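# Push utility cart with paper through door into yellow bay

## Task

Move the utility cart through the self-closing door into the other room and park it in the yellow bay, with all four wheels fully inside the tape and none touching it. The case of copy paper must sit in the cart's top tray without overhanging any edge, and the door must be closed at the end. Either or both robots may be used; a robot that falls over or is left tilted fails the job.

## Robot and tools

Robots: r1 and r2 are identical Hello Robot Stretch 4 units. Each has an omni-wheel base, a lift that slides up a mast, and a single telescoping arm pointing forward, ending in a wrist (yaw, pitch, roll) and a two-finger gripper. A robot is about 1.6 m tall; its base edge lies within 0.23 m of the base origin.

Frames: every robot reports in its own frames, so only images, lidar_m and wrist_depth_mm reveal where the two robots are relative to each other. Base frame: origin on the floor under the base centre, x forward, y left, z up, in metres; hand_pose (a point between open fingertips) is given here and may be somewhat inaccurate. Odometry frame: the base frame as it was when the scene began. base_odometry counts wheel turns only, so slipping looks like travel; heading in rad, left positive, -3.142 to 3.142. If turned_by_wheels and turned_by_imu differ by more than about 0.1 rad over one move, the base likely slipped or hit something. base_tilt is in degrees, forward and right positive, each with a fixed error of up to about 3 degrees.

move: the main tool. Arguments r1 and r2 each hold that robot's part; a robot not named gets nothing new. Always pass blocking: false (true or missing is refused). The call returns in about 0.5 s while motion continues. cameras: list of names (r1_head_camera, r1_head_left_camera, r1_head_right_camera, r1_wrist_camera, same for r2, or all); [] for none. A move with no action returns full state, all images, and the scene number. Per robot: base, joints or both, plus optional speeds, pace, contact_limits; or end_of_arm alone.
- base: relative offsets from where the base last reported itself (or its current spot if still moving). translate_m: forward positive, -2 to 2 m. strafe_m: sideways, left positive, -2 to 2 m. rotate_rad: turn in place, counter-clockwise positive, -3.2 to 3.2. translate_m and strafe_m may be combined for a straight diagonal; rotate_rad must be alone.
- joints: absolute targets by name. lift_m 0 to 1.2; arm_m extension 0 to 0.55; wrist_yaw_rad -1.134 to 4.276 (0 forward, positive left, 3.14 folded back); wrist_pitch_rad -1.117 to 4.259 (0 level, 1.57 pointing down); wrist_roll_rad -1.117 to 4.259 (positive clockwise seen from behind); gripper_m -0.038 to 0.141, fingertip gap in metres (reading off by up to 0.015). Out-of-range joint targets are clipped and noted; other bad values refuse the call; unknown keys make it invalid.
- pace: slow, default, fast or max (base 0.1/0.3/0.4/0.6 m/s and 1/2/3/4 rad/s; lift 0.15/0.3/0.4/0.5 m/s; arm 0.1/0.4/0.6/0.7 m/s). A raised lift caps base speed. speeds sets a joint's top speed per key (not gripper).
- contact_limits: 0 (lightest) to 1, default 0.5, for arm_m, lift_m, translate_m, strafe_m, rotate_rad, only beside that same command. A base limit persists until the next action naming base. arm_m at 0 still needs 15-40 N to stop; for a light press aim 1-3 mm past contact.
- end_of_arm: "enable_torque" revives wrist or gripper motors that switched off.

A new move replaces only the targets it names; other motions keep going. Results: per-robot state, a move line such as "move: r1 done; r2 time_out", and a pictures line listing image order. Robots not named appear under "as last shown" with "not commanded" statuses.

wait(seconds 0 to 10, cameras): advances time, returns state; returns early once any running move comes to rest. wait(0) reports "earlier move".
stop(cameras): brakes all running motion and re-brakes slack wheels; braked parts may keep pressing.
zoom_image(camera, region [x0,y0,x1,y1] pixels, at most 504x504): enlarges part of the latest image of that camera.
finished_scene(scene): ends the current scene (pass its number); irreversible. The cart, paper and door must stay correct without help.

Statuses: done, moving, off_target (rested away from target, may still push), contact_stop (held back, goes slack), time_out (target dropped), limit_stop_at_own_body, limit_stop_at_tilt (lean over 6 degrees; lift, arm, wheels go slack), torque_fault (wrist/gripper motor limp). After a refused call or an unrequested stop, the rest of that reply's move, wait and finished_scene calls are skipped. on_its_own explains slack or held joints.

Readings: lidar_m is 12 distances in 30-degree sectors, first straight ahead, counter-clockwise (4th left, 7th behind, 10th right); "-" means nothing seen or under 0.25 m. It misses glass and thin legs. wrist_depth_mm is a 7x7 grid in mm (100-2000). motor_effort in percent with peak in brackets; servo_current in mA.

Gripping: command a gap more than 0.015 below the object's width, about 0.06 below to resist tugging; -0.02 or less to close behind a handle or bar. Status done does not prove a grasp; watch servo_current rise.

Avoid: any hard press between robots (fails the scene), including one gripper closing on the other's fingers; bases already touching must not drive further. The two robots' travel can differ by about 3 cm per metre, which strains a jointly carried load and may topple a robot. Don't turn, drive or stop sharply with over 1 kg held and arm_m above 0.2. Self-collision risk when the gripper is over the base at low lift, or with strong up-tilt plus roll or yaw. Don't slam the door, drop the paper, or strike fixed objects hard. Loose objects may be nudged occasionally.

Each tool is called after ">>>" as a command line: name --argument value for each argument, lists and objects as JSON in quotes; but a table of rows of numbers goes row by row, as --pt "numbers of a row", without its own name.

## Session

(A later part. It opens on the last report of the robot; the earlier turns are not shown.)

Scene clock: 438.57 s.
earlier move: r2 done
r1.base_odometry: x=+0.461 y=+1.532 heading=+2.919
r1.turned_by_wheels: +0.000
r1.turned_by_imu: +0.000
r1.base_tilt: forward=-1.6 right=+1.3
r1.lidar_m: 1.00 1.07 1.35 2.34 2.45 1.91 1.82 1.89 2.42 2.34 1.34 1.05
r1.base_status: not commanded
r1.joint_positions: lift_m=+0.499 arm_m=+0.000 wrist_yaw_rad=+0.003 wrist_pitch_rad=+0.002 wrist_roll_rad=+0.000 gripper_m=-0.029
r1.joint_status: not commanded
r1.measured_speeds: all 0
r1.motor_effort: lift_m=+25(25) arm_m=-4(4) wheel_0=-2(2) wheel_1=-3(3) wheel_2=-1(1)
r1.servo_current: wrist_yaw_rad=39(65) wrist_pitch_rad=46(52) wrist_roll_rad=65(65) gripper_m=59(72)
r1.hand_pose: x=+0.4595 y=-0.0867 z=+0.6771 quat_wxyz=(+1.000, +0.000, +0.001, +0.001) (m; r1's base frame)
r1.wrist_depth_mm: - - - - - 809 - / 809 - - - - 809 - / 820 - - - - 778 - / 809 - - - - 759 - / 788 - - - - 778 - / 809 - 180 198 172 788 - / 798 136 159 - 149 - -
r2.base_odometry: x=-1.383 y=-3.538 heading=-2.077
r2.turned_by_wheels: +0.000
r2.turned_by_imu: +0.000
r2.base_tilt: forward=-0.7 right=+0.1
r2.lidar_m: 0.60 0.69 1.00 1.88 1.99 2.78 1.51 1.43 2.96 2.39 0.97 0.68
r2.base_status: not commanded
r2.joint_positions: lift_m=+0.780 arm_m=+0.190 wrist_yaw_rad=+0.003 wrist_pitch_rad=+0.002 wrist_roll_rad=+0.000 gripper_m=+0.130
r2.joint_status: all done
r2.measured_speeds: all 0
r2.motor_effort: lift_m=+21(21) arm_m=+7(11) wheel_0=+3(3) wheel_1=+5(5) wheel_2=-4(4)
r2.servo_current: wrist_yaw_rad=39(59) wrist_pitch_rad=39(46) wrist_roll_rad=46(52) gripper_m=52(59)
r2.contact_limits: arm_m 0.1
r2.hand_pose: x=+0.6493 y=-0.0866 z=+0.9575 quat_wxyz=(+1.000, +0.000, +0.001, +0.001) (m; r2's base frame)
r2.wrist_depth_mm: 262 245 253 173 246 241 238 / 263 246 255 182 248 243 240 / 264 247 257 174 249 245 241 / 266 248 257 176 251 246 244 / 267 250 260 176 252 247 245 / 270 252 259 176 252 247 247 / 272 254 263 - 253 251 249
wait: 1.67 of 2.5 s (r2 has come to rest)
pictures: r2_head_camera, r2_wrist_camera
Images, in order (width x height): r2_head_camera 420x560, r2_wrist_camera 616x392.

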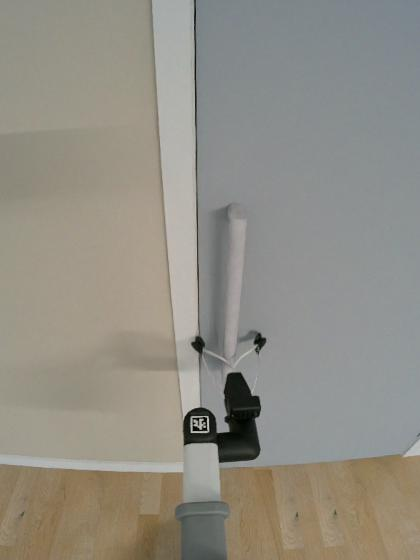

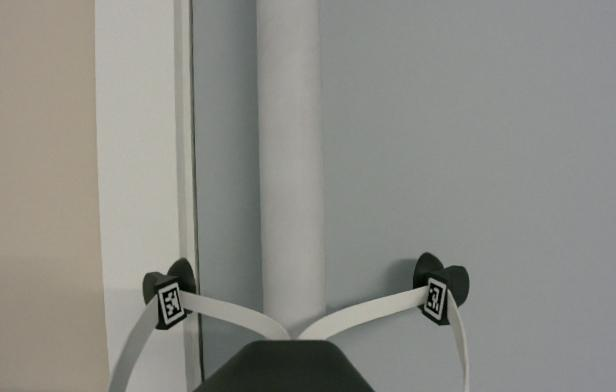

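>>> move --blocking false --r2 '{"joints": {"arm_m": 0.22}, "contact_limits": {"arm_m": 0.1}, "pace": "slow"}'

>>> wait --seconds 1.5

>>> move --blocking false --r2 '{"joints": {"gripper_m": -0.03}}'

>>> wait --seconds 2 --cameras '["r2_wrist_camera", "r2_head_camera"]'

Scene clock: 447.40 s.
move: r2 contact_stop
r1: as last shown
r1.lidar_m: 1.02 1.07 1.35 2.36 2.46 1.92 1.81 1.90 2.45 2.35 1.39 1.07
r1.servo_current: wrist_yaw_rad=20(59) wrist_pitch_rad=46(46) wrist_roll_rad=65(65) gripper_m=59(65)
r1.wrist_depth_mm: - - - - - 798 - / 809 - - - - 798 - / 820 - - - - 768 - / 809 - - - - 778 - / 809 - - - - 788 - / 798 - 181 198 172 768 - / 798 136 159 - 149 - -
r2.base_odometry: x=-1.383 y=-3.538 heading=-2.077
r2.turned_by_wheels: +0.000
r2.turned_by_imu: +0.000
r2.base_tilt: forward=-0.8 right=+0.1
r2.lidar_m: 0.60 0.70 1.01 1.89 1.99 2.79 1.50 1.44 2.96 2.43 0.92 0.68
r2.base_status: not commanded
r2.joint_positions: lift_m=+0.780 arm_m=+0.198 wrist_yaw_rad=+0.000 wrist_pitch_rad=+0.002 wrist_roll_rad=+0.000 gripper_m=+0.130
r2.joint_status: arm_m contact_stop
r2.measured_speeds: translate_m=+0.000 strafe_m=+0.000 rotate_rad=+0.000 lift_m=+0.000 arm_m=-0.029 wrist_yaw_rad=+0.000 wrist_pitch_rad=+0.000 wrist_roll_rad=+0.000
r2.on_its_own: arm_m is slack since a contact_stop (your +0.220 is given up)
r2.motor_effort: lift_m=+21(21) arm_m=-1(16) wheel_0=+3(3) wheel_1=+5(5) wheel_2=-5(5)
r2.servo_current: wrist_yaw_rad=46(59) wrist_pitch_rad=39(46) wrist_roll_rad=46(59) gripper_m=52(52)
r2.contact_limits: arm_m 0.1
r2.hand_pose: x=+0.6574 y=-0.0874 z=+0.9575 quat_wxyz=(+1.000, +0.000, +0.001, +0.000) (m; r2's base frame)
r2.wrist_depth_mm: 252 236 247 173 240 237 235 / 253 237 249 167 241 238 236 / 255 239 249 173 243 239 236 / 256 240 251 173 245 241 239 / 258 242 253 174 247 242 240 / 259 243 253 169 246 244 242 / 264 245 257 - 248 246 244
pictures: none

not run: a stop that you did not command came earlier in this reply.

not run: a stop that you did not command came earlier in this reply.

not run: a stop that you did not command came earlier in this reply.

>>> move --blocking false --r2 '{"joints": {"arm_m": 0.196, "gripper_m": -0.035}, "contact_limits": {"arm_m": 0.3}, "pace": "slow"}'

>>> wait --seconds 1.0

>>> wait --seconds 1.0 --cameras '["r2_wrist_camera", "r2_head_camera"]'

Scene clock: 454.90 s.
earlier move: r2 contact_stop
move: r2 moving
r1: as last shown
r1.lidar_m: 1.02 1.04 1.36 2.36 2.46 1.93 1.84 1.92 2.41 2.33 1.36 1.07
r1.motor_effort: lift_m=+25(25) arm_m=-4(4) wheel_0=-1(2) wheel_1=-3(3) wheel_2=-1(1)
r1.servo_current: wrist_yaw_rad=52(65) wrist_pitch_rad=46(46) wrist_roll_rad=52(65) gripper_m=59(72)
r1.wrist_depth_mm: - - - - - 798 - / 809 - - - - 809 - / 809 - - - - 768 - / 820 - - - - 759 - / 809 - - - - 768 - / 798 - 181 198 172 768 - / 788 136 159 - 149 - -
r2.base_odometry: x=-1.383 y=-3.538 heading=-2.077
r2.turned_by_wheels: +0.000
r2.turned_by_imu: +0.001
r2.base_tilt: forward=-0.7 right=+0.1
r2.lidar_m: 0.62 0.70 0.99 1.86 1.96 2.75 1.50 1.43 2.97 2.40 0.92 0.68
r2.base_status: not commanded
r2.joint_positions: lift_m=+0.780 arm_m=+0.196 wrist_yaw_rad=+0.000 wrist_pitch_rad=+0.002 wrist_roll_rad=+0.000 gripper_m=+0.123
r2.joint_status: arm_m earlier contact_stop (moved +0.008 of +0.030); arm_m moving; gripper_m moving
r2.measured_speeds: all 0
r2.motor_effort: lift_m=+20(21) arm_m=-4(5) wheel_0=+3(3) wheel_1=+5(5) wheel_2=-5(6)
r2.servo_current: wrist_yaw_rad=59(59) wrist_pitch_rad=26(46) wrist_roll_rad=33(59) gripper_m=59(78)
r2.contact_limits: arm_m 0.3
r2.hand_pose: x=+0.6553 y=-0.0874 z=+0.9575 quat_wxyz=(+1.000, +0.000, +0.001, +0.000) (m; r2's base frame)
r2.wrist_depth_mm: 254 238 249 172 242 239 236 / 256 241 250 246 243 240 238 / 258 241 252 173 245 242 239 / 259 242 254 173 246 245 239 / 262 244 255 174 248 245 241 / 263 246 256 172 214 246 243 / 265 248 259 - 250 249 245
pictures: none

Scene clock: 455.90 s.
earlier move: r2 moving
r1.base_odometry: x=+0.461 y=+1.532 heading=+2.919
r1.turned_by_wheels: +0.000
r1.turned_by_imu: +0.000
r1.base_tilt: forward=-1.6 right=+1.3
r1.lidar_m: 1.00 1.06 1.35 2.36 2.46 1.91 1.82 1.90 2.42 2.35 1.36 1.05
r1.base_status: not commanded
r1.joint_positions: lift_m=+0.499 arm_m=+0.000 wrist_yaw_rad=+0.003 wrist_pitch_rad=+0.002 wrist_roll_rad=+0.000 gripper_m=-0.029
r1.joint_status: not commanded
r1.measured_speeds: all 0
r1.motor_effort: lift_m=+25(25) arm_m=-4(4) wheel_0=-2(2) wheel_1=-3(3) wheel_2=+0(1)
r1.servo_current: wrist_yaw_rad=52(65) wrist_pitch_rad=39(52) wrist_roll_rad=52(65) gripper_m=59(72)
r1.hand_pose: x=+0.4595 y=-0.0867 z=+0.6771 quat_wxyz=(+1.000, +0.000, +0.001, +0.001) (m; r1's base frame)
r1.wrist_depth_mm: - - - - - 788 - / 809 - - - - 809 - / 809 - - - - 778 - / 820 - - - - 778 - / 809 - - - - 778 - / 809 - 181 198 172 778 - / 788 136 159 - 148 - -
r2.base_odometry: x=-1.382 y=-3.538 heading=-2.077
r2.turned_by_wheels: +0.000
r2.turned_by_imu: +0.000
r2.base_tilt: forward=-0.7 right=+0.0
r2.lidar_m: 0.60 0.71 1.00 1.87 1.98 2.77 1.52 1.41 2.97 2.43 0.96 0.69
r2.base_status: not commanded
r2.joint_positions: lift_m=+0.780 arm_m=+0.196 wrist_yaw_rad=+0.003 wrist_pitch_rad=+0.002 wrist_roll_rad=+0.000 gripper_m=+0.100
r2.joint_status: gripper_m moving; the others done
r2.measured_speeds: translate_m=+0.000 strafe_m=+0.000 rotate_rad=+0.000 lift_m=+0.000 arm_m=+0.000 wrist_yaw_rad=+0.008 wrist_pitch_rad=+0.000 wrist_roll_rad=+0.000
r2.motor_effort: lift_m=+21(21) arm_m=+4(5) wheel_0=+4(4) wheel_1=+5(5) wheel_2=-5(6)
r2.servo_current: wrist_yaw_rad=52(59) wrist_pitch_rad=46(46) wrist_roll_rad=52(59) gripper_m=98(104)
r2.contact_limits: arm_m 0.3
r2.hand_pose: x=+0.6555 y=-0.0867 z=+0.9575 quat_wxyz=(+1.000, +0.000, +0.001, +0.001) (m; r2's base frame)
r2.wrist_depth_mm: 258 240 247 165 239 236 231 / 259 240 250 169 241 236 234 / 263 242 251 168 243 237 235 / 264 244 253 170 245 240 236 / 265 246 255 171 245 242 238 / 268 246 255 171 196 241 238 / 267 247 255 - 248 244 240
wait: 1.00 s; no rest
pictures: none

Scene clock: 456.90 s.
earlier move: r2 moving
r1.base_odometry: x=+0.461 y=+1.532 heading=+2.919
r1.turned_by_wheels: +0.000
r1.turned_by_imu: +0.000
r1.base_tilt: forward=-1.6 right=+1.3
r1.lidar_m: 1.01 1.06 1.36 2.35 2.45 1.92 1.82 1.91 2.43 2.34 1.36 1.06
r1.base_status: not commanded
r1.joint_positions: lift_m=+0.499 arm_m=+0.000 wrist_yaw_rad=+0.003 wrist_pitch_rad=+0.002 wrist_roll_rad=+0.000 gripper_m=-0.029
r1.joint_status: not commanded
r1.measured_speeds: all 0
r1.motor_effort: lift_m=+25(25) arm_m=-4(4) wheel_0=-2(2) wheel_1=-3(3) wheel_2=+0(1)
r1.servo_current: wrist_yaw_rad=39(65) wrist_pitch_rad=46(52) wrist_roll_rad=59(65) gripper_m=59(72)
r1.hand_pose: x=+0.4595 y=-0.0867 z=+0.6771 quat_wxyz=(+1.000, +0.000, +0.001, +0.001) (m; r1's base frame)
r1.wrist_depth_mm: - - - - - 798 - / 809 - - - - 798 - / 820 - - - - 778 - / 820 - - - - 788 - / 809 - - - - 778 - / 798 - 180 198 173 778 - / 809 137 159 - 149 - -
r2.base_odometry: x=-1.382 y=-3.538 heading=-2.076
r2.turned_by_wheels: +0.000
r2.turned_by_imu: +0.001
r2.base_tilt: forward=-0.7 right=+0.1
r2.lidar_m: 0.60 0.71 0.97 1.88 2.00 2.78 1.48 1.40 2.97 2.43 0.95 0.68
r2.base_status: not commanded
r2.joint_positions: lift_m=+0.780 arm_m=+0.196 wrist_yaw_rad=+0.006 wrist_pitch_rad=+0.002 wrist_roll_rad=+0.000 gripper_m=+0.072
r2.joint_status: gripper_m moving; the others done
r2.measured_speeds: translate_m=+0.000 strafe_m=+0.000 rotate_rad=+0.000 lift_m=+0.000 arm_m=+0.000 wrist_yaw_rad=+0.005 wrist_pitch_rad=+0.000 wrist_roll_rad=+0.000
r2.motor_effort: lift_m=+21(21) arm_m=+4(5) wheel_0=+8(8) wheel_1=+5(5) wheel_2=-6(6)
r2.servo_current: wrist_yaw_rad=52(59) wrist_pitch_rad=39(46) wrist_roll_rad=52(59) gripper_m=150(169)
r2.contact_limits: arm_m 0.3
r2.hand_pose: x=+0.6558 y=-0.0858 z=+0.9575 quat_wxyz=(+1.000, +0.000, +0.001, +0.003) (m; r2's base frame)
r2.wrist_depth_mm: 259 240 248 166 239 233 229 / 262 242 250 167 239 235 231 / 262 242 251 169 242 236 233 / 264 246 252 167 243 237 234 / 267 245 253 169 244 239 236 / 270 247 220 170 195 240 235 / 271 248 246 - 247 240 238
wait: 1.00 s; no rest
pictures: r2_head_camera, r2_wrist_camera
Images, in order (width x height): r2_head_camera 420x560, r2_wrist_camera 616x392.

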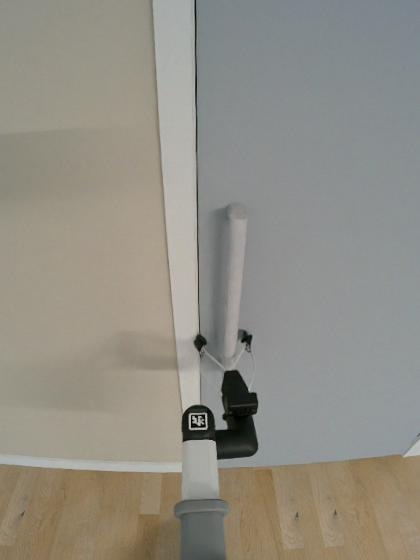

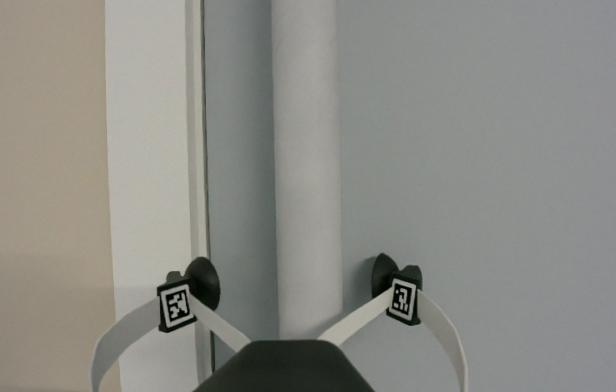

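>>> wait --seconds 3 --cameras '["r2_wrist_camera"]'

Scene clock: 460.33 s.
earlier move: r2 done
r1.base_odometry: x=+0.461 y=+1.532 heading=+2.919
r1.turned_by_wheels: +0.000
r1.turned_by_imu: +0.000
r1.base_tilt: forward=-1.6 right=+1.2
r1.lidar_m: 1.02 1.06 1.33 2.35 2.46 1.92 1.83 1.88 2.44 2.34 1.37 1.05
r1.base_status: not commanded
r1.joint_positions: lift_m=+0.499 arm_m=+0.000 wrist_yaw_rad=+0.003 wrist_pitch_rad=+0.002 wrist_roll_rad=+0.000 gripper_m=-0.029
r1.joint_status: not commanded
r1.measured_speeds: all 0
r1.motor_effort: lift_m=+25(25) arm_m=-4(4) wheel_0=-2(2) wheel_1=-3(3) wheel_2=-1(1)
r1.servo_current: wrist_yaw_rad=46(72) wrist_pitch_rad=39(52) wrist_roll_rad=46(72) gripper_m=65(72)
r1.hand_pose: x=+0.4595 y=-0.0867 z=+0.6771 quat_wxyz=(+1.000, +0.000, +0.001, +0.001) (m; r1's base frame)
r1.wrist_depth_mm: - - - - - 798 - / 809 - - - - 809 - / 809 - - - - 778 - / 809 - - - - 778 - / 809 - - - - 788 - / 798 - 181 198 173 788 - / 798 136 159 - 149 - -
r2.base_odometry: x=-1.383 y=-3.538 heading=-2.077
r2.turned_by_wheels: +0.000
r2.turned_by_imu: +0.000
r2.base_tilt: forward=-0.6 right=+0.1
r2.lidar_m: 0.58 0.68 0.99 1.87 1.98 2.79 1.50 1.40 2.95 2.43 0.93 0.70
r2.base_status: not commanded
r2.joint_positions: lift_m=+0.780 arm_m=+0.196 wrist_yaw_rad=+0.006 wrist_pitch_rad=+0.002 wrist_roll_rad=+0.000 gripper_m=-0.033
r2.joint_status: all done
r2.measured_speeds: all 0
r2.motor_effort: lift_m=+21(21) arm_m=-4(5) wheel_0=+1(9) wheel_1=+0(5) wheel_2=+4(6)
r2.servo_current: wrist_yaw_rad=46(65) wrist_pitch_rad=39(52) wrist_roll_rad=59(59) gripper_m=143(228)
r2.contact_limits: arm_m 0.3
r2.hand_pose: x=+0.6558 y=-0.0858 z=+0.9576 quat_wxyz=(+1.000, +0.000, +0.001, +0.003) (m; r2's base frame)
r2.wrist_depth_mm: 255 237 245 161 236 231 228 / 256 238 245 162 237 233 229 / 258 240 247 163 238 234 230 / 258 242 249 166 240 236 232 / 262 243 250 166 242 237 233 / 263 244 185 167 178 237 234 / 265 262 253 - 243 238 236
wait: 0.80 of 3 s (r2 has come to rest)
pictures: r2_wrist_camera
Images, in order (width x height): r2_wrist_camera 616x392.

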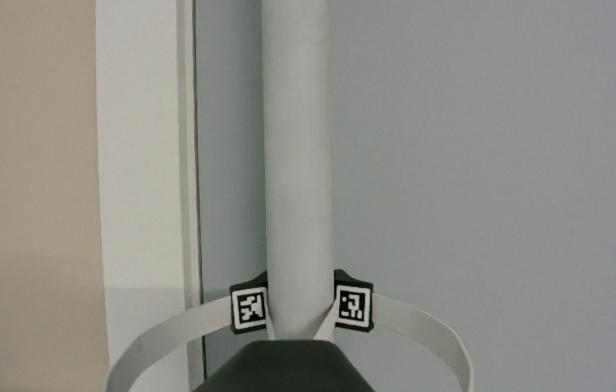

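>>> move --blocking false --r2 '{"base": {"translate_m": -0.315, "strafe_m": -0.15}, "joints": {"wrist_yaw_rad": 0.349}, "speeds": {"wrist_yaw_rad": 0.22}}'

>>> wait --seconds 3 --cameras '["r2_wrist_camera"]'

>>> move --blocking false --r2 '{"base": {"translate_m": -0.245, "strafe_m": -0.249}, "joints": {"wrist_yaw_rad": 0.698}, "speeds": {"wrist_yaw_rad": 0.22}}'

>>> wait --seconds 3 --cameras '["r2_wrist_camera"]'

>>> move --blocking false --r2 '{"base": {"translate_m": -0.145, "strafe_m": -0.318}, "joints": {"wrist_yaw_rad": 1.03}, "speeds": {"wrist_yaw_rad": 0.22}}'

>>> wait --seconds 3 --cameras '["r2_wrist_camera", "r2_head_camera"]'

Scene clock: 481.07 s.
move: r2 moving
r1: as last shown
r1.base_tilt: forward=-1.6 right=+1.3
r1.lidar_m: 1.03 1.07 1.37 2.35 2.46 1.91 1.83 1.89 2.43 2.35 1.40 1.06
r1.servo_current: wrist_yaw_rad=39(46) wrist_pitch_rad=39(52) wrist_roll_rad=39(59) gripper_m=59(72)
r1.wrist_depth_mm: - - - - - 809 - / 809 - - - - 809 - / 809 - - - - 768 - / 820 - - - - 778 - / 809 - - - - 768 - / 788 - 181 198 173 768 - / 788 136 159 - 149 - -
r2.base_odometry: x=-1.381 y=-3.504 heading=-2.077
r2.turned_by_wheels: +0.000
r2.turned_by_imu: -0.003
r2.base_tilt: forward=-0.6 right=+0.1
r2.lidar_m: 0.60 0.75 1.04 1.87 1.99 2.78 1.44 1.40 2.96 2.56 0.96 0.72
r2.base_status: translate_m moving; strafe_m moving
r2.joint_positions: lift_m=+0.780 arm_m=+0.196 wrist_yaw_rad=+0.095 wrist_pitch_rad=+0.002 wrist_roll_rad=+0.000 gripper_m=-0.033
r2.joint_status: wrist_yaw_rad moving
r2.measured_speeds: translate_m=-0.123 strafe_m=-0.060 rotate_rad=+0.007 lift_m=+0.000 arm_m=+0.000 wrist_yaw_rad=+0.222 wrist_pitch_rad=+0.000 wrist_roll_rad=+0.000
r2.motor_effort: lift_m=+21(21) arm_m=-4(4) wheel_0=-9(10) wheel_1=-15(16) wheel_2=+20(23)
r2.servo_current: wrist_yaw_rad=20(85) wrist_pitch_rad=39(46) wrist_roll_rad=52(59) gripper_m=137(143)
r2.contact_limits: arm_m 0.3
r2.hand_pose: x=+0.6623 y=-0.0596 z=+0.9576 quat_wxyz=(+0.999, +0.000, +0.001, +0.048) (m; r2's base frame)
r2.wrist_depth_mm: 293 268 249 161 234 228 222 / 294 270 250 163 235 228 223 / 297 286 252 165 236 229 225 / 300 287 252 164 238 230 226 / 303 290 256 165 241 232 227 / 303 293 183 166 181 233 229 / 304 296 268 - 242 231 230
pictures: none

Scene clock: 483.10 s.
earlier move: r2 done
r1.base_odometry: x=+0.461 y=+1.532 heading=+2.919
r1.turned_by_wheels: +0.000
r1.turned_by_imu: +0.000
r1.base_tilt: forward=-1.5 right=+1.3
r1.lidar_m: 1.15 1.08 1.35 2.34 2.45 1.92 1.82 1.92 2.41 2.36 1.37 1.08
r1.base_status: not commanded
r1.joint_positions: lift_m=+0.499 arm_m=+0.000 wrist_yaw_rad=+0.003 wrist_pitch_rad=+0.002 wrist_roll_rad=+0.000 gripper_m=-0.029
r1.joint_status: not commanded
r1.measured_speeds: all 0
r1.motor_effort: lift_m=+25(25) arm_m=-4(4) wheel_0=-2(3) wheel_1=-3(3) wheel_2=+0(1)
r1.servo_current: wrist_yaw_rad=46(65) wrist_pitch_rad=39(52) wrist_roll_rad=52(72) gripper_m=59(72)
r1.hand_pose: x=+0.4595 y=-0.0867 z=+0.6771 quat_wxyz=(+1.000, +0.000, +0.001, +0.001) (m; r1's base frame)
r1.wrist_depth_mm: - - - - 1118 - - / 809 - - - 1098 - - / 809 - - - - - - / 820 - - - - - - / 809 - - - - - - / 798 - 181 198 172 - - / 798 136 159 - 149 741 -
r2.base_odometry: x=-1.362 y=-3.190 heading=-2.076
r2.turned_by_wheels: +0.001
r2.turned_by_imu: +0.003
r2.base_tilt: forward=-0.6 right=+0.1
r2.lidar_m: 0.60 1.02 1.45 2.02 2.14 3.01 1.08 1.10 2.81 2.72 1.36 0.78
r2.base_status: done
r2.joint_positions: lift_m=+0.780 arm_m=+0.196 wrist_yaw_rad=+0.352 wrist_pitch_rad=+0.002 wrist_roll_rad=+0.000 gripper_m=-0.033
r2.joint_status: all done
r2.measured_speeds: all 0
r2.motor_effort: lift_m=+21(21) arm_m=-3(4) wheel_0=-1(10) wheel_1=-4(16) wheel_2=+13(25)
r2.servo_current: wrist_yaw_rad=39(98) wrist_pitch_rad=39(46) wrist_roll_rad=59(59) gripper_m=130(143)
r2.contact_limits: arm_m 0.3
r2.hand_pose: x=+0.6678 y=+0.0174 z=+0.9576 quat_wxyz=(+0.985, +0.000, +0.001, +0.175) (m; r2's base frame)
r2.wrist_depth_mm: - - 246 161 236 229 225 / - - 247 164 236 230 225 / - - 249 164 238 231 227 / - - 250 165 238 233 229 / - - 252 166 241 235 230 / - - 183 165 179 236 232 / - - - - 244 234 234
wait: 2.03 of 3 s (r2 has come to rest)
pictures: r2_wrist_camera
Images, in order (width x height): r2_wrist_camera 616x392.

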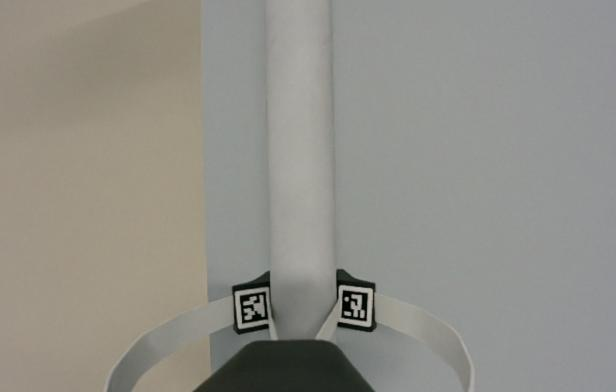

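Scene clock: 483.60 s.
move: r2 moving
r1: as last shown
r1.base_tilt: forward=-1.6 right=+1.3
r1.lidar_m: 1.14 1.06 1.36 2.35 2.46 1.91 1.82 1.89 2.42 2.37 1.34 1.07
r1.motor_effort: lift_m=+25(25) arm_m=-4(4) wheel_0=-2(2) wheel_1=-3(3) wheel_2=+0(1)
r1.servo_current: wrist_yaw_rad=26(59) wrist_pitch_rad=39(46) wrist_roll_rad=46(59) gripper_m=59(65)
r1.wrist_depth_mm: - - - - 1098 - - / 809 - - - 1118 - - / 820 - - - - - - / 820 - - - - - - / 809 - - - - - - / 798 - 180 198 173 - - / - 136 159 - 149 750 -
r2.base_odometry: x=-1.371 y=-3.159 heading=-2.075
r2.turned_by_wheels: +0.001
r2.turned_by_imu: +0.001
r2.base_tilt: forward=-0.6 right=+0.0
r2.lidar_m: 0.61 1.05 1.47 2.05 2.15 3.02 1.05 1.06 2.79 2.69 1.40 0.82
r2.base_status: translate_m moving; strafe_m moving
r2.joint_positions: lift_m=+0.780 arm_m=+0.196 wrist_yaw_rad=+0.441 wrist_pitch_rad=+0.002 wrist_roll_rad=+0.000 gripper_m=-0.033
r2.joint_status: wrist_yaw_rad moving
r2.measured_speeds: translate_m=-0.089 strafe_m=-0.092 rotate_rad=+0.003 lift_m=+0.000 arm_m=+0.000 wrist_yaw_rad=+0.219 wrist_pitch_rad=+0.000 wrist_roll_rad=+0.000
r2.motor_effort: lift_m=+21(21) arm_m=-4(4) wheel_0=+2(7) wheel_1=-15(16) wheel_2=+21(23)
r2.servo_current: wrist_yaw_rad=65(91) wrist_pitch_rad=46(46) wrist_roll_rad=46(65) gripper_m=124(137)
r2.contact_limits: arm_m 0.3
r2.hand_pose: x=+0.6650 y=+0.0441 z=+0.9576 quat_wxyz=(+0.976, +0.000, +0.001, +0.219) (m; r2's base frame)
r2.wrist_depth_mm: - - 247 161 233 225 220 / - - 249 162 234 227 221 / - - 252 166 236 228 222 / - - 252 164 236 229 224 / - - 254 165 238 230 225 / - - 181 167 181 230 225 / - - - - 239 231 228
pictures: none

Scene clock: 485.73 s.
earlier move: r2 done
r1.base_odometry: x=+0.461 y=+1.532 heading=+2.919
r1.turned_by_wheels: +0.000
r1.turned_by_imu: +0.000
r1.base_tilt: forward=-1.6 right=+1.3
r1.lidar_m: 1.21 1.06 1.37 2.36 2.43 1.92 1.83 1.91 2.41 2.35 1.37 1.06
r1.base_status: not commanded
r1.joint_positions: lift_m=+0.499 arm_m=+0.000 wrist_yaw_rad=+0.003 wrist_pitch_rad=+0.002 wrist_roll_rad=+0.000 gripper_m=-0.029
r1.joint_status: not commanded
r1.measured_speeds: all 0
r1.motor_effort: lift_m=+25(25) arm_m=-4(4) wheel_0=-1(2) wheel_1=-3(3) wheel_2=+0(1)
r1.servo_current: wrist_yaw_rad=39(78) wrist_pitch_rad=46(52) wrist_roll_rad=52(65) gripper_m=59(65)
r1.hand_pose: x=+0.4595 y=-0.0867 z=+0.6771 quat_wxyz=(+1.000, +0.000, +0.001, +0.001) (m; r1's base frame)
r1.wrist_depth_mm: - - - - - - - / 820 - - - - - - / 820 - - - - - - / 820 - - - - - - / - - - - - - - / - - 181 198 - - - / - 136 159 - 164 741 -
r2.base_odometry: x=-1.461 y=-2.856 heading=-2.074
r2.turned_by_wheels: +0.001
r2.turned_by_imu: +0.004
r2.base_tilt: forward=-0.7 right=+0.0
r2.lidar_m: 0.58 0.65 1.78 2.29 2.42 3.34 0.81 0.89 2.55 2.44 1.70 0.98
r2.base_status: done
r2.joint_positions: lift_m=+0.780 arm_m=+0.196 wrist_yaw_rad=+0.703 wrist_pitch_rad=+0.002 wrist_roll_rad=+0.000 gripper_m=-0.033
r2.joint_status: all done
r2.measured_speeds: all 0
r2.motor_effort: lift_m=+21(21) arm_m=-3(4) wheel_0=+12(15) wheel_1=-2(18) wheel_2=+16(25)
r2.servo_current: wrist_yaw_rad=46(91) wrist_pitch_rad=39(46) wrist_roll_rad=46(65) gripper_m=130(137)
r2.contact_limits: arm_m 0.3
r2.hand_pose: x=+0.6434 y=+0.1198 z=+0.9576 quat_wxyz=(+0.939, +0.000, +0.001, +0.344) (m; r2's base frame)
r2.wrist_depth_mm: - - 247 161 234 224 220 / - - 249 163 235 227 221 / - - 250 163 236 227 223 / - - 251 167 236 229 223 / - - 253 165 238 230 226 / - - 183 167 180 231 226 / - - - - 239 230 228
wait: 2.13 of 3 s (r2 has come to rest)
pictures: r2_wrist_camera
Images, in order (width x height): r2_wrist_camera 616x392.

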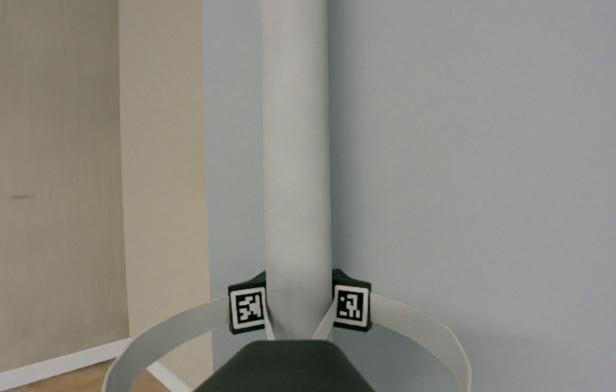

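Scene clock: 486.23 s.
move: r2 moving
r1: as last shown
r1.lidar_m: 1.21 1.08 1.37 2.35 2.48 1.91 1.82 1.89 2.41 2.34 1.36 1.06
r1.motor_effort: lift_m=+25(25) arm_m=-4(4) wheel_0=-2(2) wheel_1=-3(3) wheel_2=+0(1)
r1.servo_current: wrist_yaw_rad=33(72) wrist_pitch_rad=39(46) wrist_roll_rad=52(65) gripper_m=59(65)
r1.wrist_depth_mm: - - - - - - - / 809 - - 1366 - - - / 831 - - - - - - / 809 - - - - - - / - - - - - - - / - - 180 197 - - - / - 136 159 - 164 741 -
r2.base_odometry: x=-1.480 y=-2.831 heading=-2.072
r2.turned_by_wheels: +0.002
r2.turned_by_imu: +0.002
r2.base_tilt: forward=-0.6 right=+0.1
r2.lidar_m: 0.61 0.65 1.80 2.31 2.43 3.38 0.79 0.91 2.52 2.42 1.68 1.00
r2.base_status: translate_m moving; strafe_m moving
r2.joint_positions: lift_m=+0.780 arm_m=+0.196 wrist_yaw_rad=+0.791 wrist_pitch_rad=+0.002 wrist_roll_rad=+0.000 gripper_m=-0.033
r2.joint_status: wrist_yaw_rad moving
r2.measured_speeds: translate_m=-0.049 strafe_m=-0.112 rotate_rad=+0.000 lift_m=+0.000 arm_m=+0.000 wrist_yaw_rad=+0.216 wrist_pitch_rad=+0.000 wrist_roll_rad=+0.000
r2.motor_effort: lift_m=+20(21) arm_m=-4(4) wheel_0=+10(18) wheel_1=-13(14) wheel_2=+21(22)
r2.servo_current: wrist_yaw_rad=59(65) wrist_pitch_rad=39(46) wrist_roll_rad=33(52) gripper_m=130(130)
r2.contact_limits: arm_m 0.3
r2.hand_pose: x=+0.6319 y=+0.1436 z=+0.9576 quat_wxyz=(+0.923, +0.000, +0.001, +0.385) (m; r2's base frame)
r2.wrist_depth_mm: - - 250 162 231 221 214 / - - 251 163 232 222 214 / - - 254 165 233 224 217 / - - 255 164 235 225 218 / - - 255 164 236 225 219 / - - 182 166 180 226 220 / - - - - 237 224 221
pictures: none

Scene clock: 488.37 s.
earlier move: r2 done
r1.base_odometry: x=+0.461 y=+1.532 heading=+2.919
r1.turned_by_wheels: +0.000
r1.turned_by_imu: +0.000
r1.base_tilt: forward=-1.6 right=+1.3
r1.lidar_m: 1.30 1.06 1.36 2.34 2.45 1.91 1.82 1.90 2.43 2.36 1.37 1.08
r1.base_status: not commanded
r1.joint_positions: lift_m=+0.499 arm_m=+0.000 wrist_yaw_rad=+0.003 wrist_pitch_rad=+0.002 wrist_roll_rad=+0.000 gripper_m=-0.029
r1.joint_status: not commanded
r1.measured_speeds: all 0
r1.motor_effort: lift_m=+25(25) arm_m=-4(4) wheel_0=-2(2) wheel_1=-3(3) wheel_2=-1(1)
r1.servo_current: wrist_yaw_rad=33(72) wrist_pitch_rad=46(52) wrist_roll_rad=59(65) gripper_m=72(72)
r1.hand_pose: x=+0.4595 y=-0.0867 z=+0.6771 quat_wxyz=(+1.000, +0.000, +0.001, +0.001) (m; r1's base frame)
r1.wrist_depth_mm: - - - - - - - / - - - - - - - / - - - - - - - / - - - - - - - / - - - - - - - / - - 180 198 - - - / - 136 159 161 165 750 -
r2.base_odometry: x=-1.670 y=-2.576 heading=-2.070
r2.turned_by_wheels: +0.002
r2.turned_by_imu: +0.008
r2.base_tilt: forward=-0.7 right=+0.0
r2.lidar_m: 0.67 0.55 2.00 2.62 2.75 0.70 0.71 2.97 2.23 2.12 1.84 1.37
r2.base_status: done
r2.joint_positions: lift_m=+0.780 arm_m=+0.196 wrist_yaw_rad=+1.047 wrist_pitch_rad=+0.002 wrist_roll_rad=+0.000 gripper_m=-0.033
r2.joint_status: all done
r2.measured_speeds: all 0
r2.motor_effort: lift_m=+20(21) arm_m=-4(4) wheel_0=+23(27) wheel_1=+6(15) wheel_2=+15(22)
r2.servo_current: wrist_yaw_rad=85(98) wrist_pitch_rad=46(46) wrist_roll_rad=46(59) gripper_m=124(130)
r2.contact_limits: arm_m 0.3
r2.hand_pose: x=+0.5870 y=+0.2059 z=+0.9576 quat_wxyz=(+0.866, +0.000, +0.001, +0.500) (m; r2's base frame)
r2.wrist_depth_mm: - - 250 170 229 218 211 / - - 252 164 229 220 212 / - - 255 170 231 221 214 / - - 256 169 233 222 215 / - - 258 166 235 224 216 / - - 183 166 230 224 217 / - 1921 1808 - 236 224 219
wait: 2.13 of 3 s (r2 has come to rest)
pictures: r2_head_camera, r2_wrist_camera
Images, in order (width x height): r2_head_camera 420x560, r2_wrist_camera 616x392.

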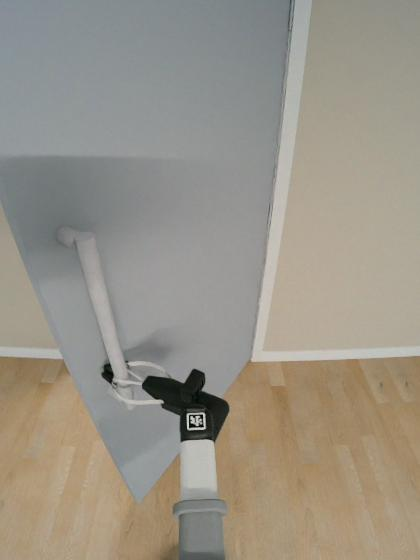

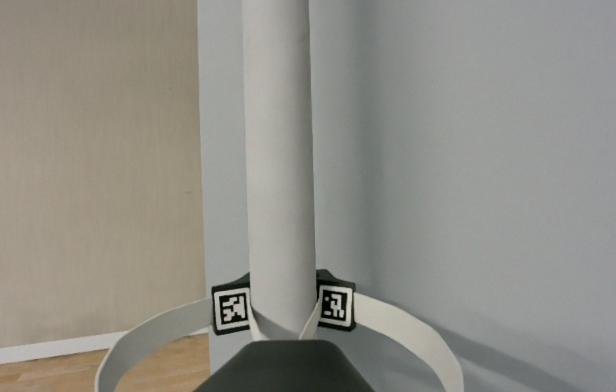

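>>> move --blocking false --r2 '{"base": {"translate_m": -0.062, "strafe_m": -0.27}, "joints": {"wrist_yaw_rad": 1.27}, "speeds": {"wrist_yaw_rad": 0.17}}'

>>> wait --seconds 3 --cameras '["r2_wrist_camera", "r2_head_camera"]'

Scene clock: 501.80 s.
move: r2 moving
r1: as last shown
r1.base_tilt: forward=-1.6 right=+1.2
r1.lidar_m: 1.31 1.08 1.37 2.35 2.43 1.91 1.81 1.90 2.43 2.36 1.37 1.06
r1.servo_current: wrist_yaw_rad=46(65) wrist_pitch_rad=39(46) wrist_roll_rad=33(65) gripper_m=59(65)
r1.wrist_depth_mm: - - - - - - - / - - - - - - - / - - - - - - - / - - - - - - - / - - - - - - - / - - 181 198 - - - / - 136 159 180 165 732 -
r2.base_odometry: x=-1.695 y=-2.555 heading=-2.067
r2.turned_by_wheels: +0.003
r2.turned_by_imu: +0.011
r2.base_tilt: forward=-0.7 right=+0.0
r2.lidar_m: 0.70 0.54 2.03 2.65 2.77 0.72 0.73 2.86 2.20 2.11 1.82 1.37
r2.base_status: translate_m moving; strafe_m moving
r2.joint_positions: lift_m=+0.780 arm_m=+0.196 wrist_yaw_rad=+1.113 wrist_pitch_rad=+0.002 wrist_roll_rad=+0.000 gripper_m=-0.033
r2.joint_status: wrist_yaw_rad moving
r2.measured_speeds: translate_m=-0.027 strafe_m=-0.125 rotate_rad=-0.002 lift_m=+0.000 arm_m=+0.000 wrist_yaw_rad=+0.171 wrist_pitch_rad=+0.000 wrist_roll_rad=+0.000
r2.motor_effort: lift_m=+21(21) arm_m=-4(4) wheel_0=+22(29) wheel_1=-5(7) wheel_2=+19(22)
r2.servo_current: wrist_yaw_rad=59(104) wrist_pitch_rad=46(46) wrist_roll_rad=46(65) gripper_m=124(124)
r2.contact_limits: arm_m 0.3
r2.hand_pose: x=+0.5728 y=+0.2201 z=+0.9576 quat_wxyz=(+0.849, +0.000, +0.001, +0.528) (m; r2's base frame)
r2.wrist_depth_mm: - - 254 165 227 214 207 / - - 256 165 229 217 - / - - 257 166 229 218 211 / - - 259 166 232 219 211 / - - - 167 233 220 213 / - - 184 167 180 222 213 / - 1921 1756 - 234 220 213
pictures: none

Scene clock: 503.63 s.
earlier move: r2 done
r1.base_odometry: x=+0.461 y=+1.532 heading=+2.919
r1.turned_by_wheels: +0.000
r1.turned_by_imu: +0.000
r1.base_tilt: forward=-1.6 right=+1.3
r1.lidar_m: 1.42 1.09 1.37 2.35 2.43 1.91 1.83 1.90 2.45 2.34 1.36 1.07
r1.base_status: not commanded
r1.joint_positions: lift_m=+0.499 arm_m=+0.000 wrist_yaw_rad=+0.003 wrist_pitch_rad=+0.002 wrist_roll_rad=+0.000 gripper_m=-0.029
r1.joint_status: not commanded
r1.measured_speeds: all 0
r1.motor_effort: lift_m=+25(25) arm_m=-4(4) wheel_0=-2(2) wheel_1=-3(3) wheel_2=-1(1)
r1.servo_current: wrist_yaw_rad=59(72) wrist_pitch_rad=39(52) wrist_roll_rad=46(72) gripper_m=65(65)
r1.hand_pose: x=+0.4595 y=-0.0867 z=+0.6771 quat_wxyz=(+1.000, +0.000, +0.001, +0.001) (m; r1's base frame)
r1.wrist_depth_mm: - - - - - - - / - - - - - - - / - - - - - - - / - - - - - - - / - - - - - - - / - - 181 199 - - - / - 136 180 1576 164 741 -
r2.base_odometry: x=-1.878 y=-2.393 heading=-2.067
r2.turned_by_wheels: +0.000
r2.turned_by_imu: +0.009
r2.base_tilt: forward=-0.7 right=+0.0
r2.lidar_m: 0.76 0.52 2.12 2.88 3.06 0.74 0.77 2.54 1.91 1.88 1.89 1.43
r2.base_status: done
r2.joint_positions: lift_m=+0.780 arm_m=+0.196 wrist_yaw_rad=+1.286 wrist_pitch_rad=+0.002 wrist_roll_rad=+0.000 gripper_m=-0.034
r2.joint_status: all done
r2.measured_speeds: all 0
r2.motor_effort: lift_m=+20(21) arm_m=-3(4) wheel_0=+21(31) wheel_1=+6(9) wheel_2=+13(22)
r2.servo_current: wrist_yaw_rad=85(104) wrist_pitch_rad=39(46) wrist_roll_rad=59(65) gripper_m=111(130)
r2.contact_limits: arm_m 0.3
r2.hand_pose: x=+0.5318 y=+0.2522 z=+0.9576 quat_wxyz=(+0.800, +0.000, +0.001, +0.600) (m; r2's base frame)
r2.wrist_depth_mm: - - 250 174 229 220 212 / - - 252 164 230 220 213 / - - 254 171 230 221 214 / - - 255 170 233 222 216 / - - 257 170 234 223 217 / - - 183 171 231 225 217 / - 1863 260 - 235 223 220
wait: 1.83 of 3 s (r2 has come to rest)
pictures: r2_head_camera, r2_wrist_camera
Images, in order (width x height): r2_head_camera 420x560, r2_wrist_camera 616x392.

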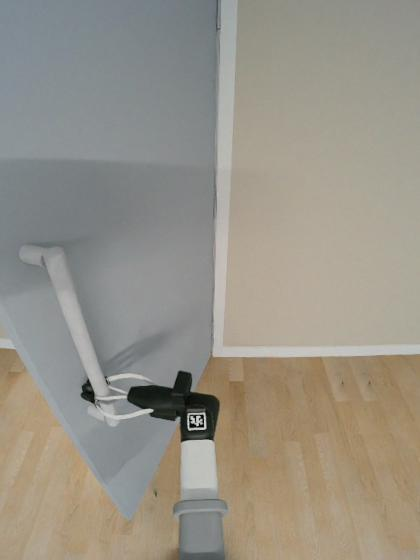

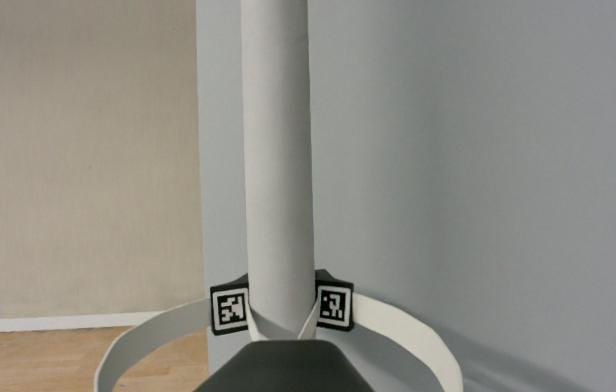

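>>> move --blocking false --r2 '{"base": {"translate_m": 0.022, "strafe_m": -0.262}, "joints": {"wrist_yaw_rad": 1.5}, "speeds": {"wrist_yaw_rad": 0.17}}'

>>> wait --seconds 3 --cameras '["r2_wrist_camera", "r2_head_camera", "r1_head_camera", "r1_head_right_camera", "r2_head_left_camera"]'

Scene clock: 508.50 s.
move: r2 moving
r1: as last shown
r1.lidar_m: 1.44 1.07 1.36 2.36 2.46 1.91 1.82 1.95 2.43 2.35 1.37 1.06
r1.motor_effort: lift_m=+25(25) arm_m=-4(4) wheel_0=-2(2) wheel_1=-3(3) wheel_2=+0(1)
r1.servo_current: wrist_yaw_rad=46(65) wrist_pitch_rad=39(46) wrist_roll_rad=46(59) gripper_m=65(65)
r1.wrist_depth_mm: - - - - - - - / - - 1661 - - - - / - - - - - - - / - - - - - - - / - - - - - - - / - - 180 200 - - - / - 136 179 1618 165 741 -
r2.base_odometry: x=-1.909 y=-2.380 heading=-2.065
r2.turned_by_wheels: +0.002
r2.turned_by_imu: +0.003
r2.base_tilt: forward=-0.7 right=+0.0
r2.lidar_m: 0.77 0.53 2.11 2.90 0.87 0.76 0.78 2.46 1.89 1.82 1.83 1.43
r2.base_status: translate_m moving; strafe_m moving
r2.joint_positions: lift_m=+0.780 arm_m=+0.196 wrist_yaw_rad=+1.355 wrist_pitch_rad=+0.002 wrist_roll_rad=+0.000 gripper_m=-0.034
r2.joint_status: wrist_yaw_rad moving
r2.measured_speeds: translate_m=+0.012 strafe_m=-0.132 rotate_rad=+0.001 lift_m=+0.000 arm_m=+0.000 wrist_yaw_rad=+0.176 wrist_pitch_rad=+0.000 wrist_roll_rad=+0.000
r2.motor_effort: lift_m=+21(21) arm_m=+1(3) wheel_0=+29(32) wheel_1=-4(5) wheel_2=+4(12)
r2.servo_current: wrist_yaw_rad=46(98) wrist_pitch_rad=46(46) wrist_roll_rad=52(52) gripper_m=111(117)
r2.contact_limits: arm_m 0.3
r2.hand_pose: x=+0.5140 y=+0.2630 z=+0.9576 quat_wxyz=(+0.779, +0.000, +0.001, +0.627) (m; r2's base frame)
r2.wrist_depth_mm: - - 254 167 227 216 208 / - - 255 167 229 217 - / - - 257 167 229 220 211 / - - 258 167 231 220 211 / - - - 167 233 220 213 / - - 183 167 180 221 213 / - - 1808 - 234 217 214
pictures: none

Scene clock: 510.27 s.
earlier move: r2 contact_stop
r1.base_odometry: x=+0.461 y=+1.532 heading=+2.919
r1.turned_by_wheels: +0.000
r1.turned_by_imu: +0.000
r1.base_tilt: forward=-1.6 right=+1.3
r1.lidar_m: 1.45 1.07 1.37 2.36 2.46 1.90 1.81 1.91 2.45 2.34 1.38 1.06
r1.base_status: not commanded
r1.joint_positions: lift_m=+0.499 arm_m=+0.000 wrist_yaw_rad=+0.003 wrist_pitch_rad=+0.002 wrist_roll_rad=+0.000 gripper_m=-0.029
r1.joint_status: not commanded
r1.measured_speeds: all 0
r1.motor_effort: lift_m=+25(25) arm_m=-4(4) wheel_0=-2(2) wheel_1=-3(3) wheel_2=-1(1)
r1.servo_current: wrist_yaw_rad=52(65) wrist_pitch_rad=46(52) wrist_roll_rad=52(72) gripper_m=65(72)
r1.hand_pose: x=+0.4595 y=-0.0867 z=+0.6771 quat_wxyz=(+1.000, +0.000, +0.001, +0.001) (m; r1's base frame)
r1.wrist_depth_mm: - - - - - - - / - - 1756 - - - - / - - 1756 - - - - / - - - - - - - / - - - - - - - / - - 180 200 - - - / - 136 179 1618 165 741 -
r2.base_odometry: x=-1.962 y=-2.355 heading=-2.006
r2.turned_by_wheels: +0.059
r2.turned_by_imu: +0.058
r2.base_tilt: forward=-0.7 right=+0.1
r2.lidar_m: 0.78 0.51 2.26 2.98 0.87 0.78 - 2.28 1.81 1.79 1.77 1.41
r2.base_status: translate_m contact_stop (by the wheels' count: +0.006 of +0.022); strafe_m contact_stop (by the wheels' count: -0.093 of -0.262)
r2.joint_positions: lift_m=+0.780 arm_m=+0.196 wrist_yaw_rad=+1.470 wrist_pitch_rad=+0.002 wrist_roll_rad=+0.000 gripper_m=-0.034
r2.joint_status: wrist_yaw_rad off_target (ended at +1.470, target +1.500)
r2.measured_speeds: all 0
r2.on_its_own: the wheels are slack since a contact_stop; wrist_yaw_rad is at rest, and its servo_current (202 mA) is outside its rest range (0 to 104 mA)
r2.motor_effort: lift_m=+21(21) arm_m=-4(4) wheel_0=+0(32) wheel_1=+0(5) wheel_2=+0(12)
r2.servo_current: wrist_yaw_rad=202(364) wrist_pitch_rad=39(46) wrist_roll_rad=39(59) gripper_m=98(117)
r2.contact_limits: arm_m 0.3
r2.hand_pose: x=+0.4828 y=+0.2782 z=+0.9576 quat_wxyz=(+0.742, -0.001, +0.001, +0.671) (m; r2's base frame)
r2.wrist_depth_mm: - - - 166 225 210 200 / - - - 166 228 212 203 / - - - 165 229 214 202 / - - - 165 230 213 204 / - - - 167 230 215 205 / - - - 165 180 214 205 / - 1921 - - 231 211 206
wait: 1.77 of 3 s (r2 has come to rest)
pictures: r1_head_camera, r1_head_right_camera, r2_head_camera, r2_head_left_camera, r2_wrist_camera
Images, in order (width x height): r1_head_camera 420x560, r1_head_right_camera 420x672, r2_head_camera 420x560, r2_head_left_camera 420x672, r2_wrist_camera 616x392.

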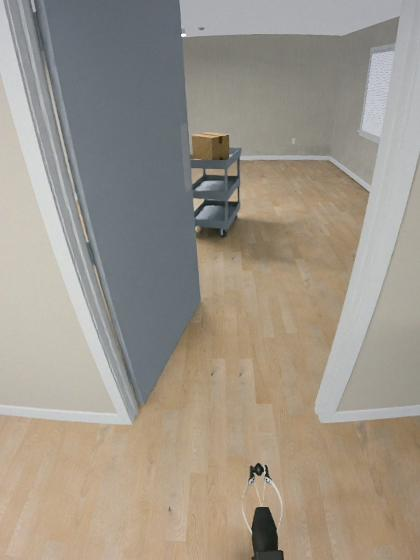

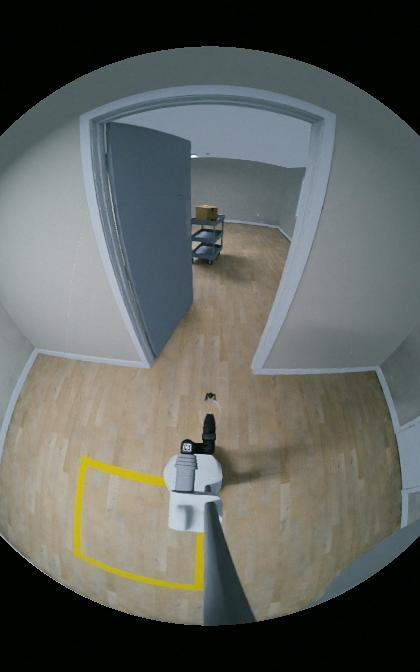

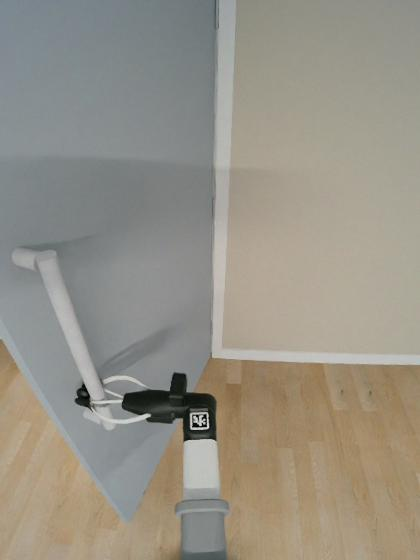

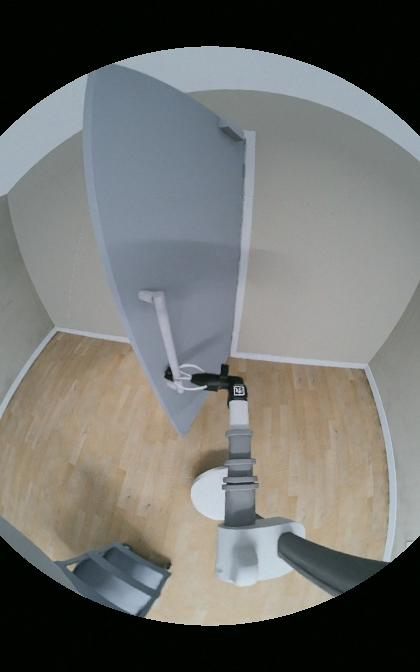

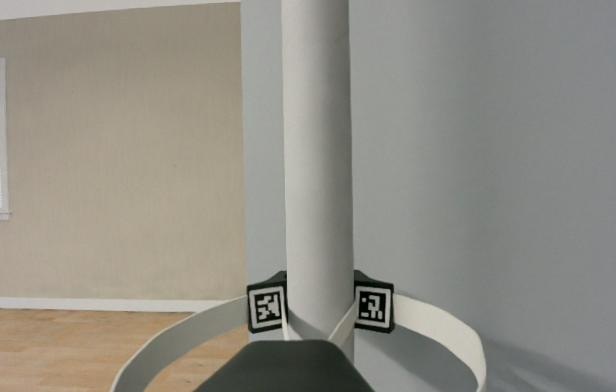

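>>> stop --cameras '["r1_head_camera","r2_head_camera"]'

Scene clock: 536.17 s.
stop: r2's wheels hold again
r1.base_odometry: x=+0.461 y=+1.532 heading=+2.919
r1.turned_by_wheels: +0.000
r1.turned_by_imu: +0.000
r1.base_tilt: forward=-1.6 right=+1.3
r1.lidar_m: 1.45 1.05 1.32 2.35 2.46 1.88 1.82 1.92 2.43 2.35 1.36 1.06
r1.base_status: not commanded
r1.joint_positions: lift_m=+0.499 arm_m=+0.000 wrist_yaw_rad=+0.003 wrist_pitch_rad=+0.002 wrist_roll_rad=+0.000 gripper_m=-0.029
r1.joint_status: not commanded
r1.measured_speeds: all 0
r1.motor_effort: lift_m=+25(25) arm_m=-4(4) wheel_0=-1(2) wheel_1=-3(3) wheel_2=-1(1)
r1.servo_current: wrist_yaw_rad=59(65) wrist_pitch_rad=39(52) wrist_roll_rad=65(72) gripper_m=65(72)
r1.hand_pose: x=+0.4595 y=-0.0867 z=+0.6771 quat_wxyz=(+1.000, +0.000, +0.001, +0.001) (m; r1's base frame)
r1.wrist_depth_mm: - - - - - - - / - - 1756 - - - - / - - 1756 - - - - / - - - - - - - / - - - - - - - / - - 181 200 - - - / - 136 180 1576 164 732 -
r2.base_odometry: x=-1.962 y=-2.355 heading=-2.006
r2.turned_by_wheels: +0.000
r2.turned_by_imu: +0.000
r2.base_tilt: forward=-0.6 right=+0.1
r2.lidar_m: 0.75 0.51 2.28 2.95 0.87 0.76 - 2.29 1.81 1.78 1.78 1.39
r2.base_status: translate_m contact_stop (by the wheels' count: +0.006 of +0.022); strafe_m contact_stop (by the wheels' count: -0.093 of -0.262)
r2.joint_positions: lift_m=+0.780 arm_m=+0.196 wrist_yaw_rad=+1.470 wrist_pitch_rad=+0.002 wrist_roll_rad=+0.000 gripper_m=-0.034
r2.joint_status: wrist_yaw_rad off_target (ended at +1.470, target +1.500)
r2.measured_speeds: all 0
r2.on_its_own: wrist_yaw_rad is at rest, and its servo_current (202 mA) is outside its rest range (0 to 104 mA)
r2.motor_effort: lift_m=+21(21) arm_m=-4(4) wheel_0=+1(32) wheel_1=+0(5) wheel_2=+0(12)
r2.servo_current: wrist_yaw_rad=202(364) wrist_pitch_rad=46(46) wrist_roll_rad=46(59) gripper_m=98(117)
r2.contact_limits: arm_m 0.3
r2.hand_pose: x=+0.4828 y=+0.2782 z=+0.9576 quat_wxyz=(+0.742, -0.001, +0.001, +0.671) (m; r2's base frame)
r2.wrist_depth_mm: - - - 166 226 211 200 / - - - 166 228 211 203 / - - - 164 229 213 202 / - - - 165 230 213 204 / - - - 167 231 215 204 / - - - 165 180 214 206 / - 1921 - - 230 211 206
pictures: r1_head_camera, r2_head_camera
Images, in order (width x height): r1_head_camera 420x560, r2_head_camera 420x560.

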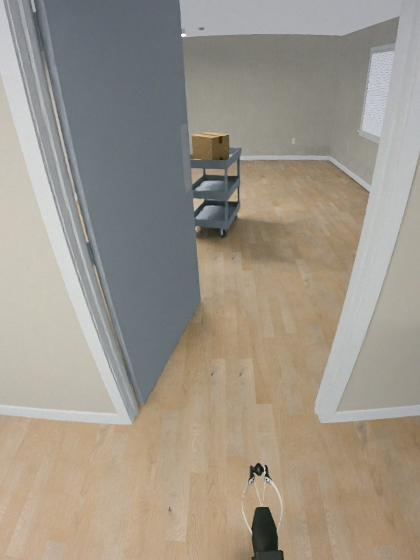

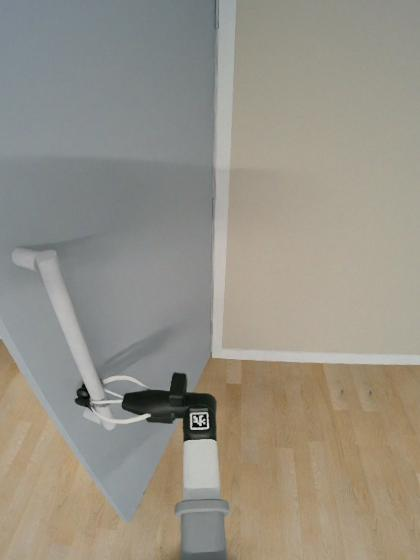

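>>> move --blocking false --r2 '{"base": {"translate_m": -0.045, "strafe_m": -0.11}, "joints": {"wrist_yaw_rad": 1.42}, "speeds": {"wrist_yaw_rad": 0.1}}'

>>> wait --seconds 2 --cameras '["r2_wrist_camera", "r2_head_camera", "r1_head_camera"]'

Scene clock: 542.70 s.
move: r2 moving
r1: as last shown
r1.base_tilt: forward=-1.5 right=+1.2
r1.lidar_m: 1.48 1.07 1.38 2.36 2.44 1.92 1.82 1.91 2.43 2.36 1.36 1.05
r1.motor_effort: lift_m=+25(25) arm_m=-4(4) wheel_0=-2(3) wheel_1=-3(3) wheel_2=-1(1)
r1.servo_current: wrist_yaw_rad=39(52) wrist_pitch_rad=39(46) wrist_roll_rad=33(52) gripper_m=65(65)
r1.wrist_depth_mm: - - - - - - - / - - 1661 - - - - / - - 1708 - - - - / - - - - - - - / - - - - - - - / - - 180 200 - - - / - 136 180 1576 165 741 -
r2.base_odometry: x=-1.984 y=-2.333 heading=-2.005
r2.turned_by_wheels: +0.001
r2.turned_by_imu: +0.002
r2.base_tilt: forward=-0.7 right=+0.0
r2.lidar_m: 0.79 0.52 2.27 3.00 0.86 0.78 - 2.26 1.80 1.74 1.76 1.39
r2.base_status: translate_m moving; strafe_m moving
r2.joint_positions: lift_m=+0.780 arm_m=+0.196 wrist_yaw_rad=+1.452 wrist_pitch_rad=+0.002 wrist_roll_rad=+0.000 gripper_m=-0.034
r2.joint_status: wrist_yaw_rad moving
r2.measured_speeds: translate_m=-0.047 strafe_m=-0.113 rotate_rad=+0.003 lift_m=+0.000 arm_m=+0.000 wrist_yaw_rad=-0.090 wrist_pitch_rad=+0.000 wrist_roll_rad=+0.000
r2.motor_effort: lift_m=+20(21) arm_m=-4(4) wheel_0=+11(14) wheel_1=-13(16) wheel_2=+17(18)
r2.servo_current: wrist_yaw_rad=52(221) wrist_pitch_rad=39(46) wrist_roll_rad=46(52) gripper_m=98(111)
r2.contact_limits: arm_m 0.3
r2.hand_pose: x=+0.4880 y=+0.2760 z=+0.9576 quat_wxyz=(+0.748, +0.000, +0.001, +0.664) (m; r2's base frame)
r2.wrist_depth_mm: - - - 165 226 213 204 / - - - 166 229 216 - / - - - 164 229 217 206 / - - - 165 229 216 208 / - - - 166 231 218 208 / - - 263 164 180 216 209 / - 1863 - - 233 213 210
pictures: none

Scene clock: 543.87 s.
earlier move: r2 done
r1.base_odometry: x=+0.461 y=+1.532 heading=+2.919
r1.turned_by_wheels: +0.000
r1.turned_by_imu: +0.000
r1.base_tilt: forward=-1.6 right=+1.3
r1.lidar_m: 1.58 1.06 1.36 2.35 2.47 1.90 1.82 1.90 2.45 2.34 1.36 1.07
r1.base_status: not commanded
r1.joint_positions: lift_m=+0.499 arm_m=+0.000 wrist_yaw_rad=+0.003 wrist_pitch_rad=+0.002 wrist_roll_rad=+0.000 gripper_m=-0.029
r1.joint_status: not commanded
r1.measured_speeds: all 0
r1.motor_effort: lift_m=+25(25) arm_m=-4(4) wheel_0=-2(3) wheel_1=-3(3) wheel_2=-1(1)
r1.servo_current: wrist_yaw_rad=46(65) wrist_pitch_rad=39(52) wrist_roll_rad=52(65) gripper_m=65(65)
r1.hand_pose: x=+0.4595 y=-0.0867 z=+0.6771 quat_wxyz=(+1.000, +0.000, +0.001, +0.001) (m; r1's base frame)
r1.wrist_depth_mm: - - - - - - - / - - - - - - - / - - - - - - - / - - - - - - - / - - - - - - - / - - 182 200 - - - / - 136 180 1618 164 750 -
r2.base_odometry: x=-2.043 y=-2.269 heading=-2.005
r2.turned_by_wheels: -0.001
r2.turned_by_imu: +0.000
r2.base_tilt: forward=-0.6 right=+0.1
r2.lidar_m: 0.81 0.52 2.33 3.09 0.87 0.77 - 2.13 1.68 1.65 1.79 1.42
r2.base_status: done
r2.joint_positions: lift_m=+0.780 arm_m=+0.196 wrist_yaw_rad=+1.414 wrist_pitch_rad=+0.002 wrist_roll_rad=+0.000 gripper_m=-0.034
r2.joint_status: all done
r2.measured_speeds: all 0
r2.motor_effort: lift_m=+20(21) arm_m=-4(4) wheel_0=+4(14) wheel_1=-8(16) wheel_2=+12(18)
r2.servo_current: wrist_yaw_rad=46(221) wrist_pitch_rad=39(46) wrist_roll_rad=39(59) gripper_m=98(111)
r2.contact_limits: arm_m 0.3
r2.hand_pose: x=+0.4983 y=+0.2712 z=+0.9576 quat_wxyz=(+0.760, +0.000, +0.001, +0.650) (m; r2's base frame)
r2.wrist_depth_mm: - - 249 166 233 225 220 / - - 250 163 233 226 220 / - - 252 164 234 229 222 / - - - 165 235 229 223 / - - - 166 236 229 224 / - - 254 164 180 230 225 / - - 255 - 239 229 226
wait: 1.17 of 2 s (r2 has come to rest)
pictures: r1_head_camera, r2_head_camera, r2_wrist_camera
Images, in order (width x height): r1_head_camera 420x560, r2_head_camera 420x560, r2_wrist_camera 616x392.

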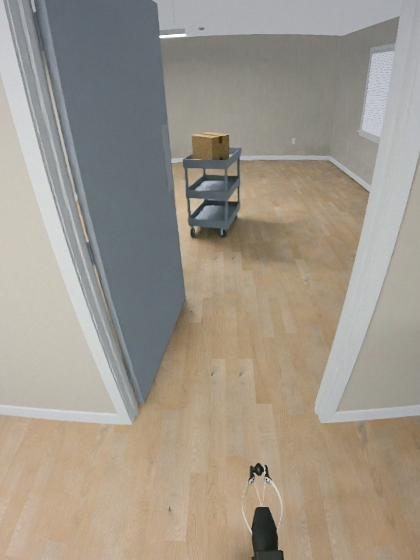

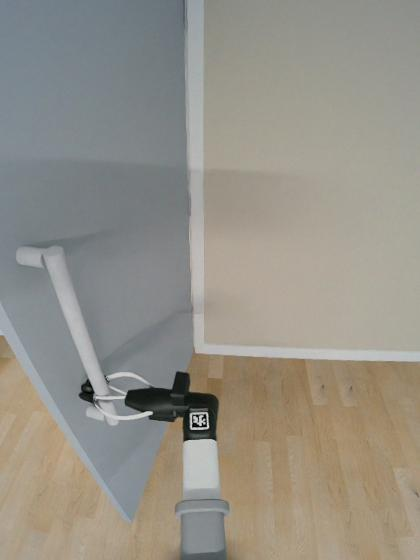

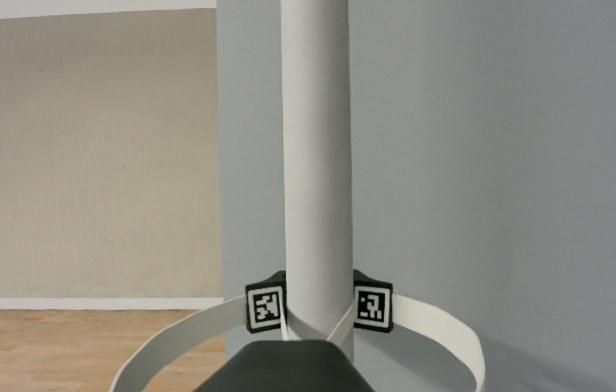

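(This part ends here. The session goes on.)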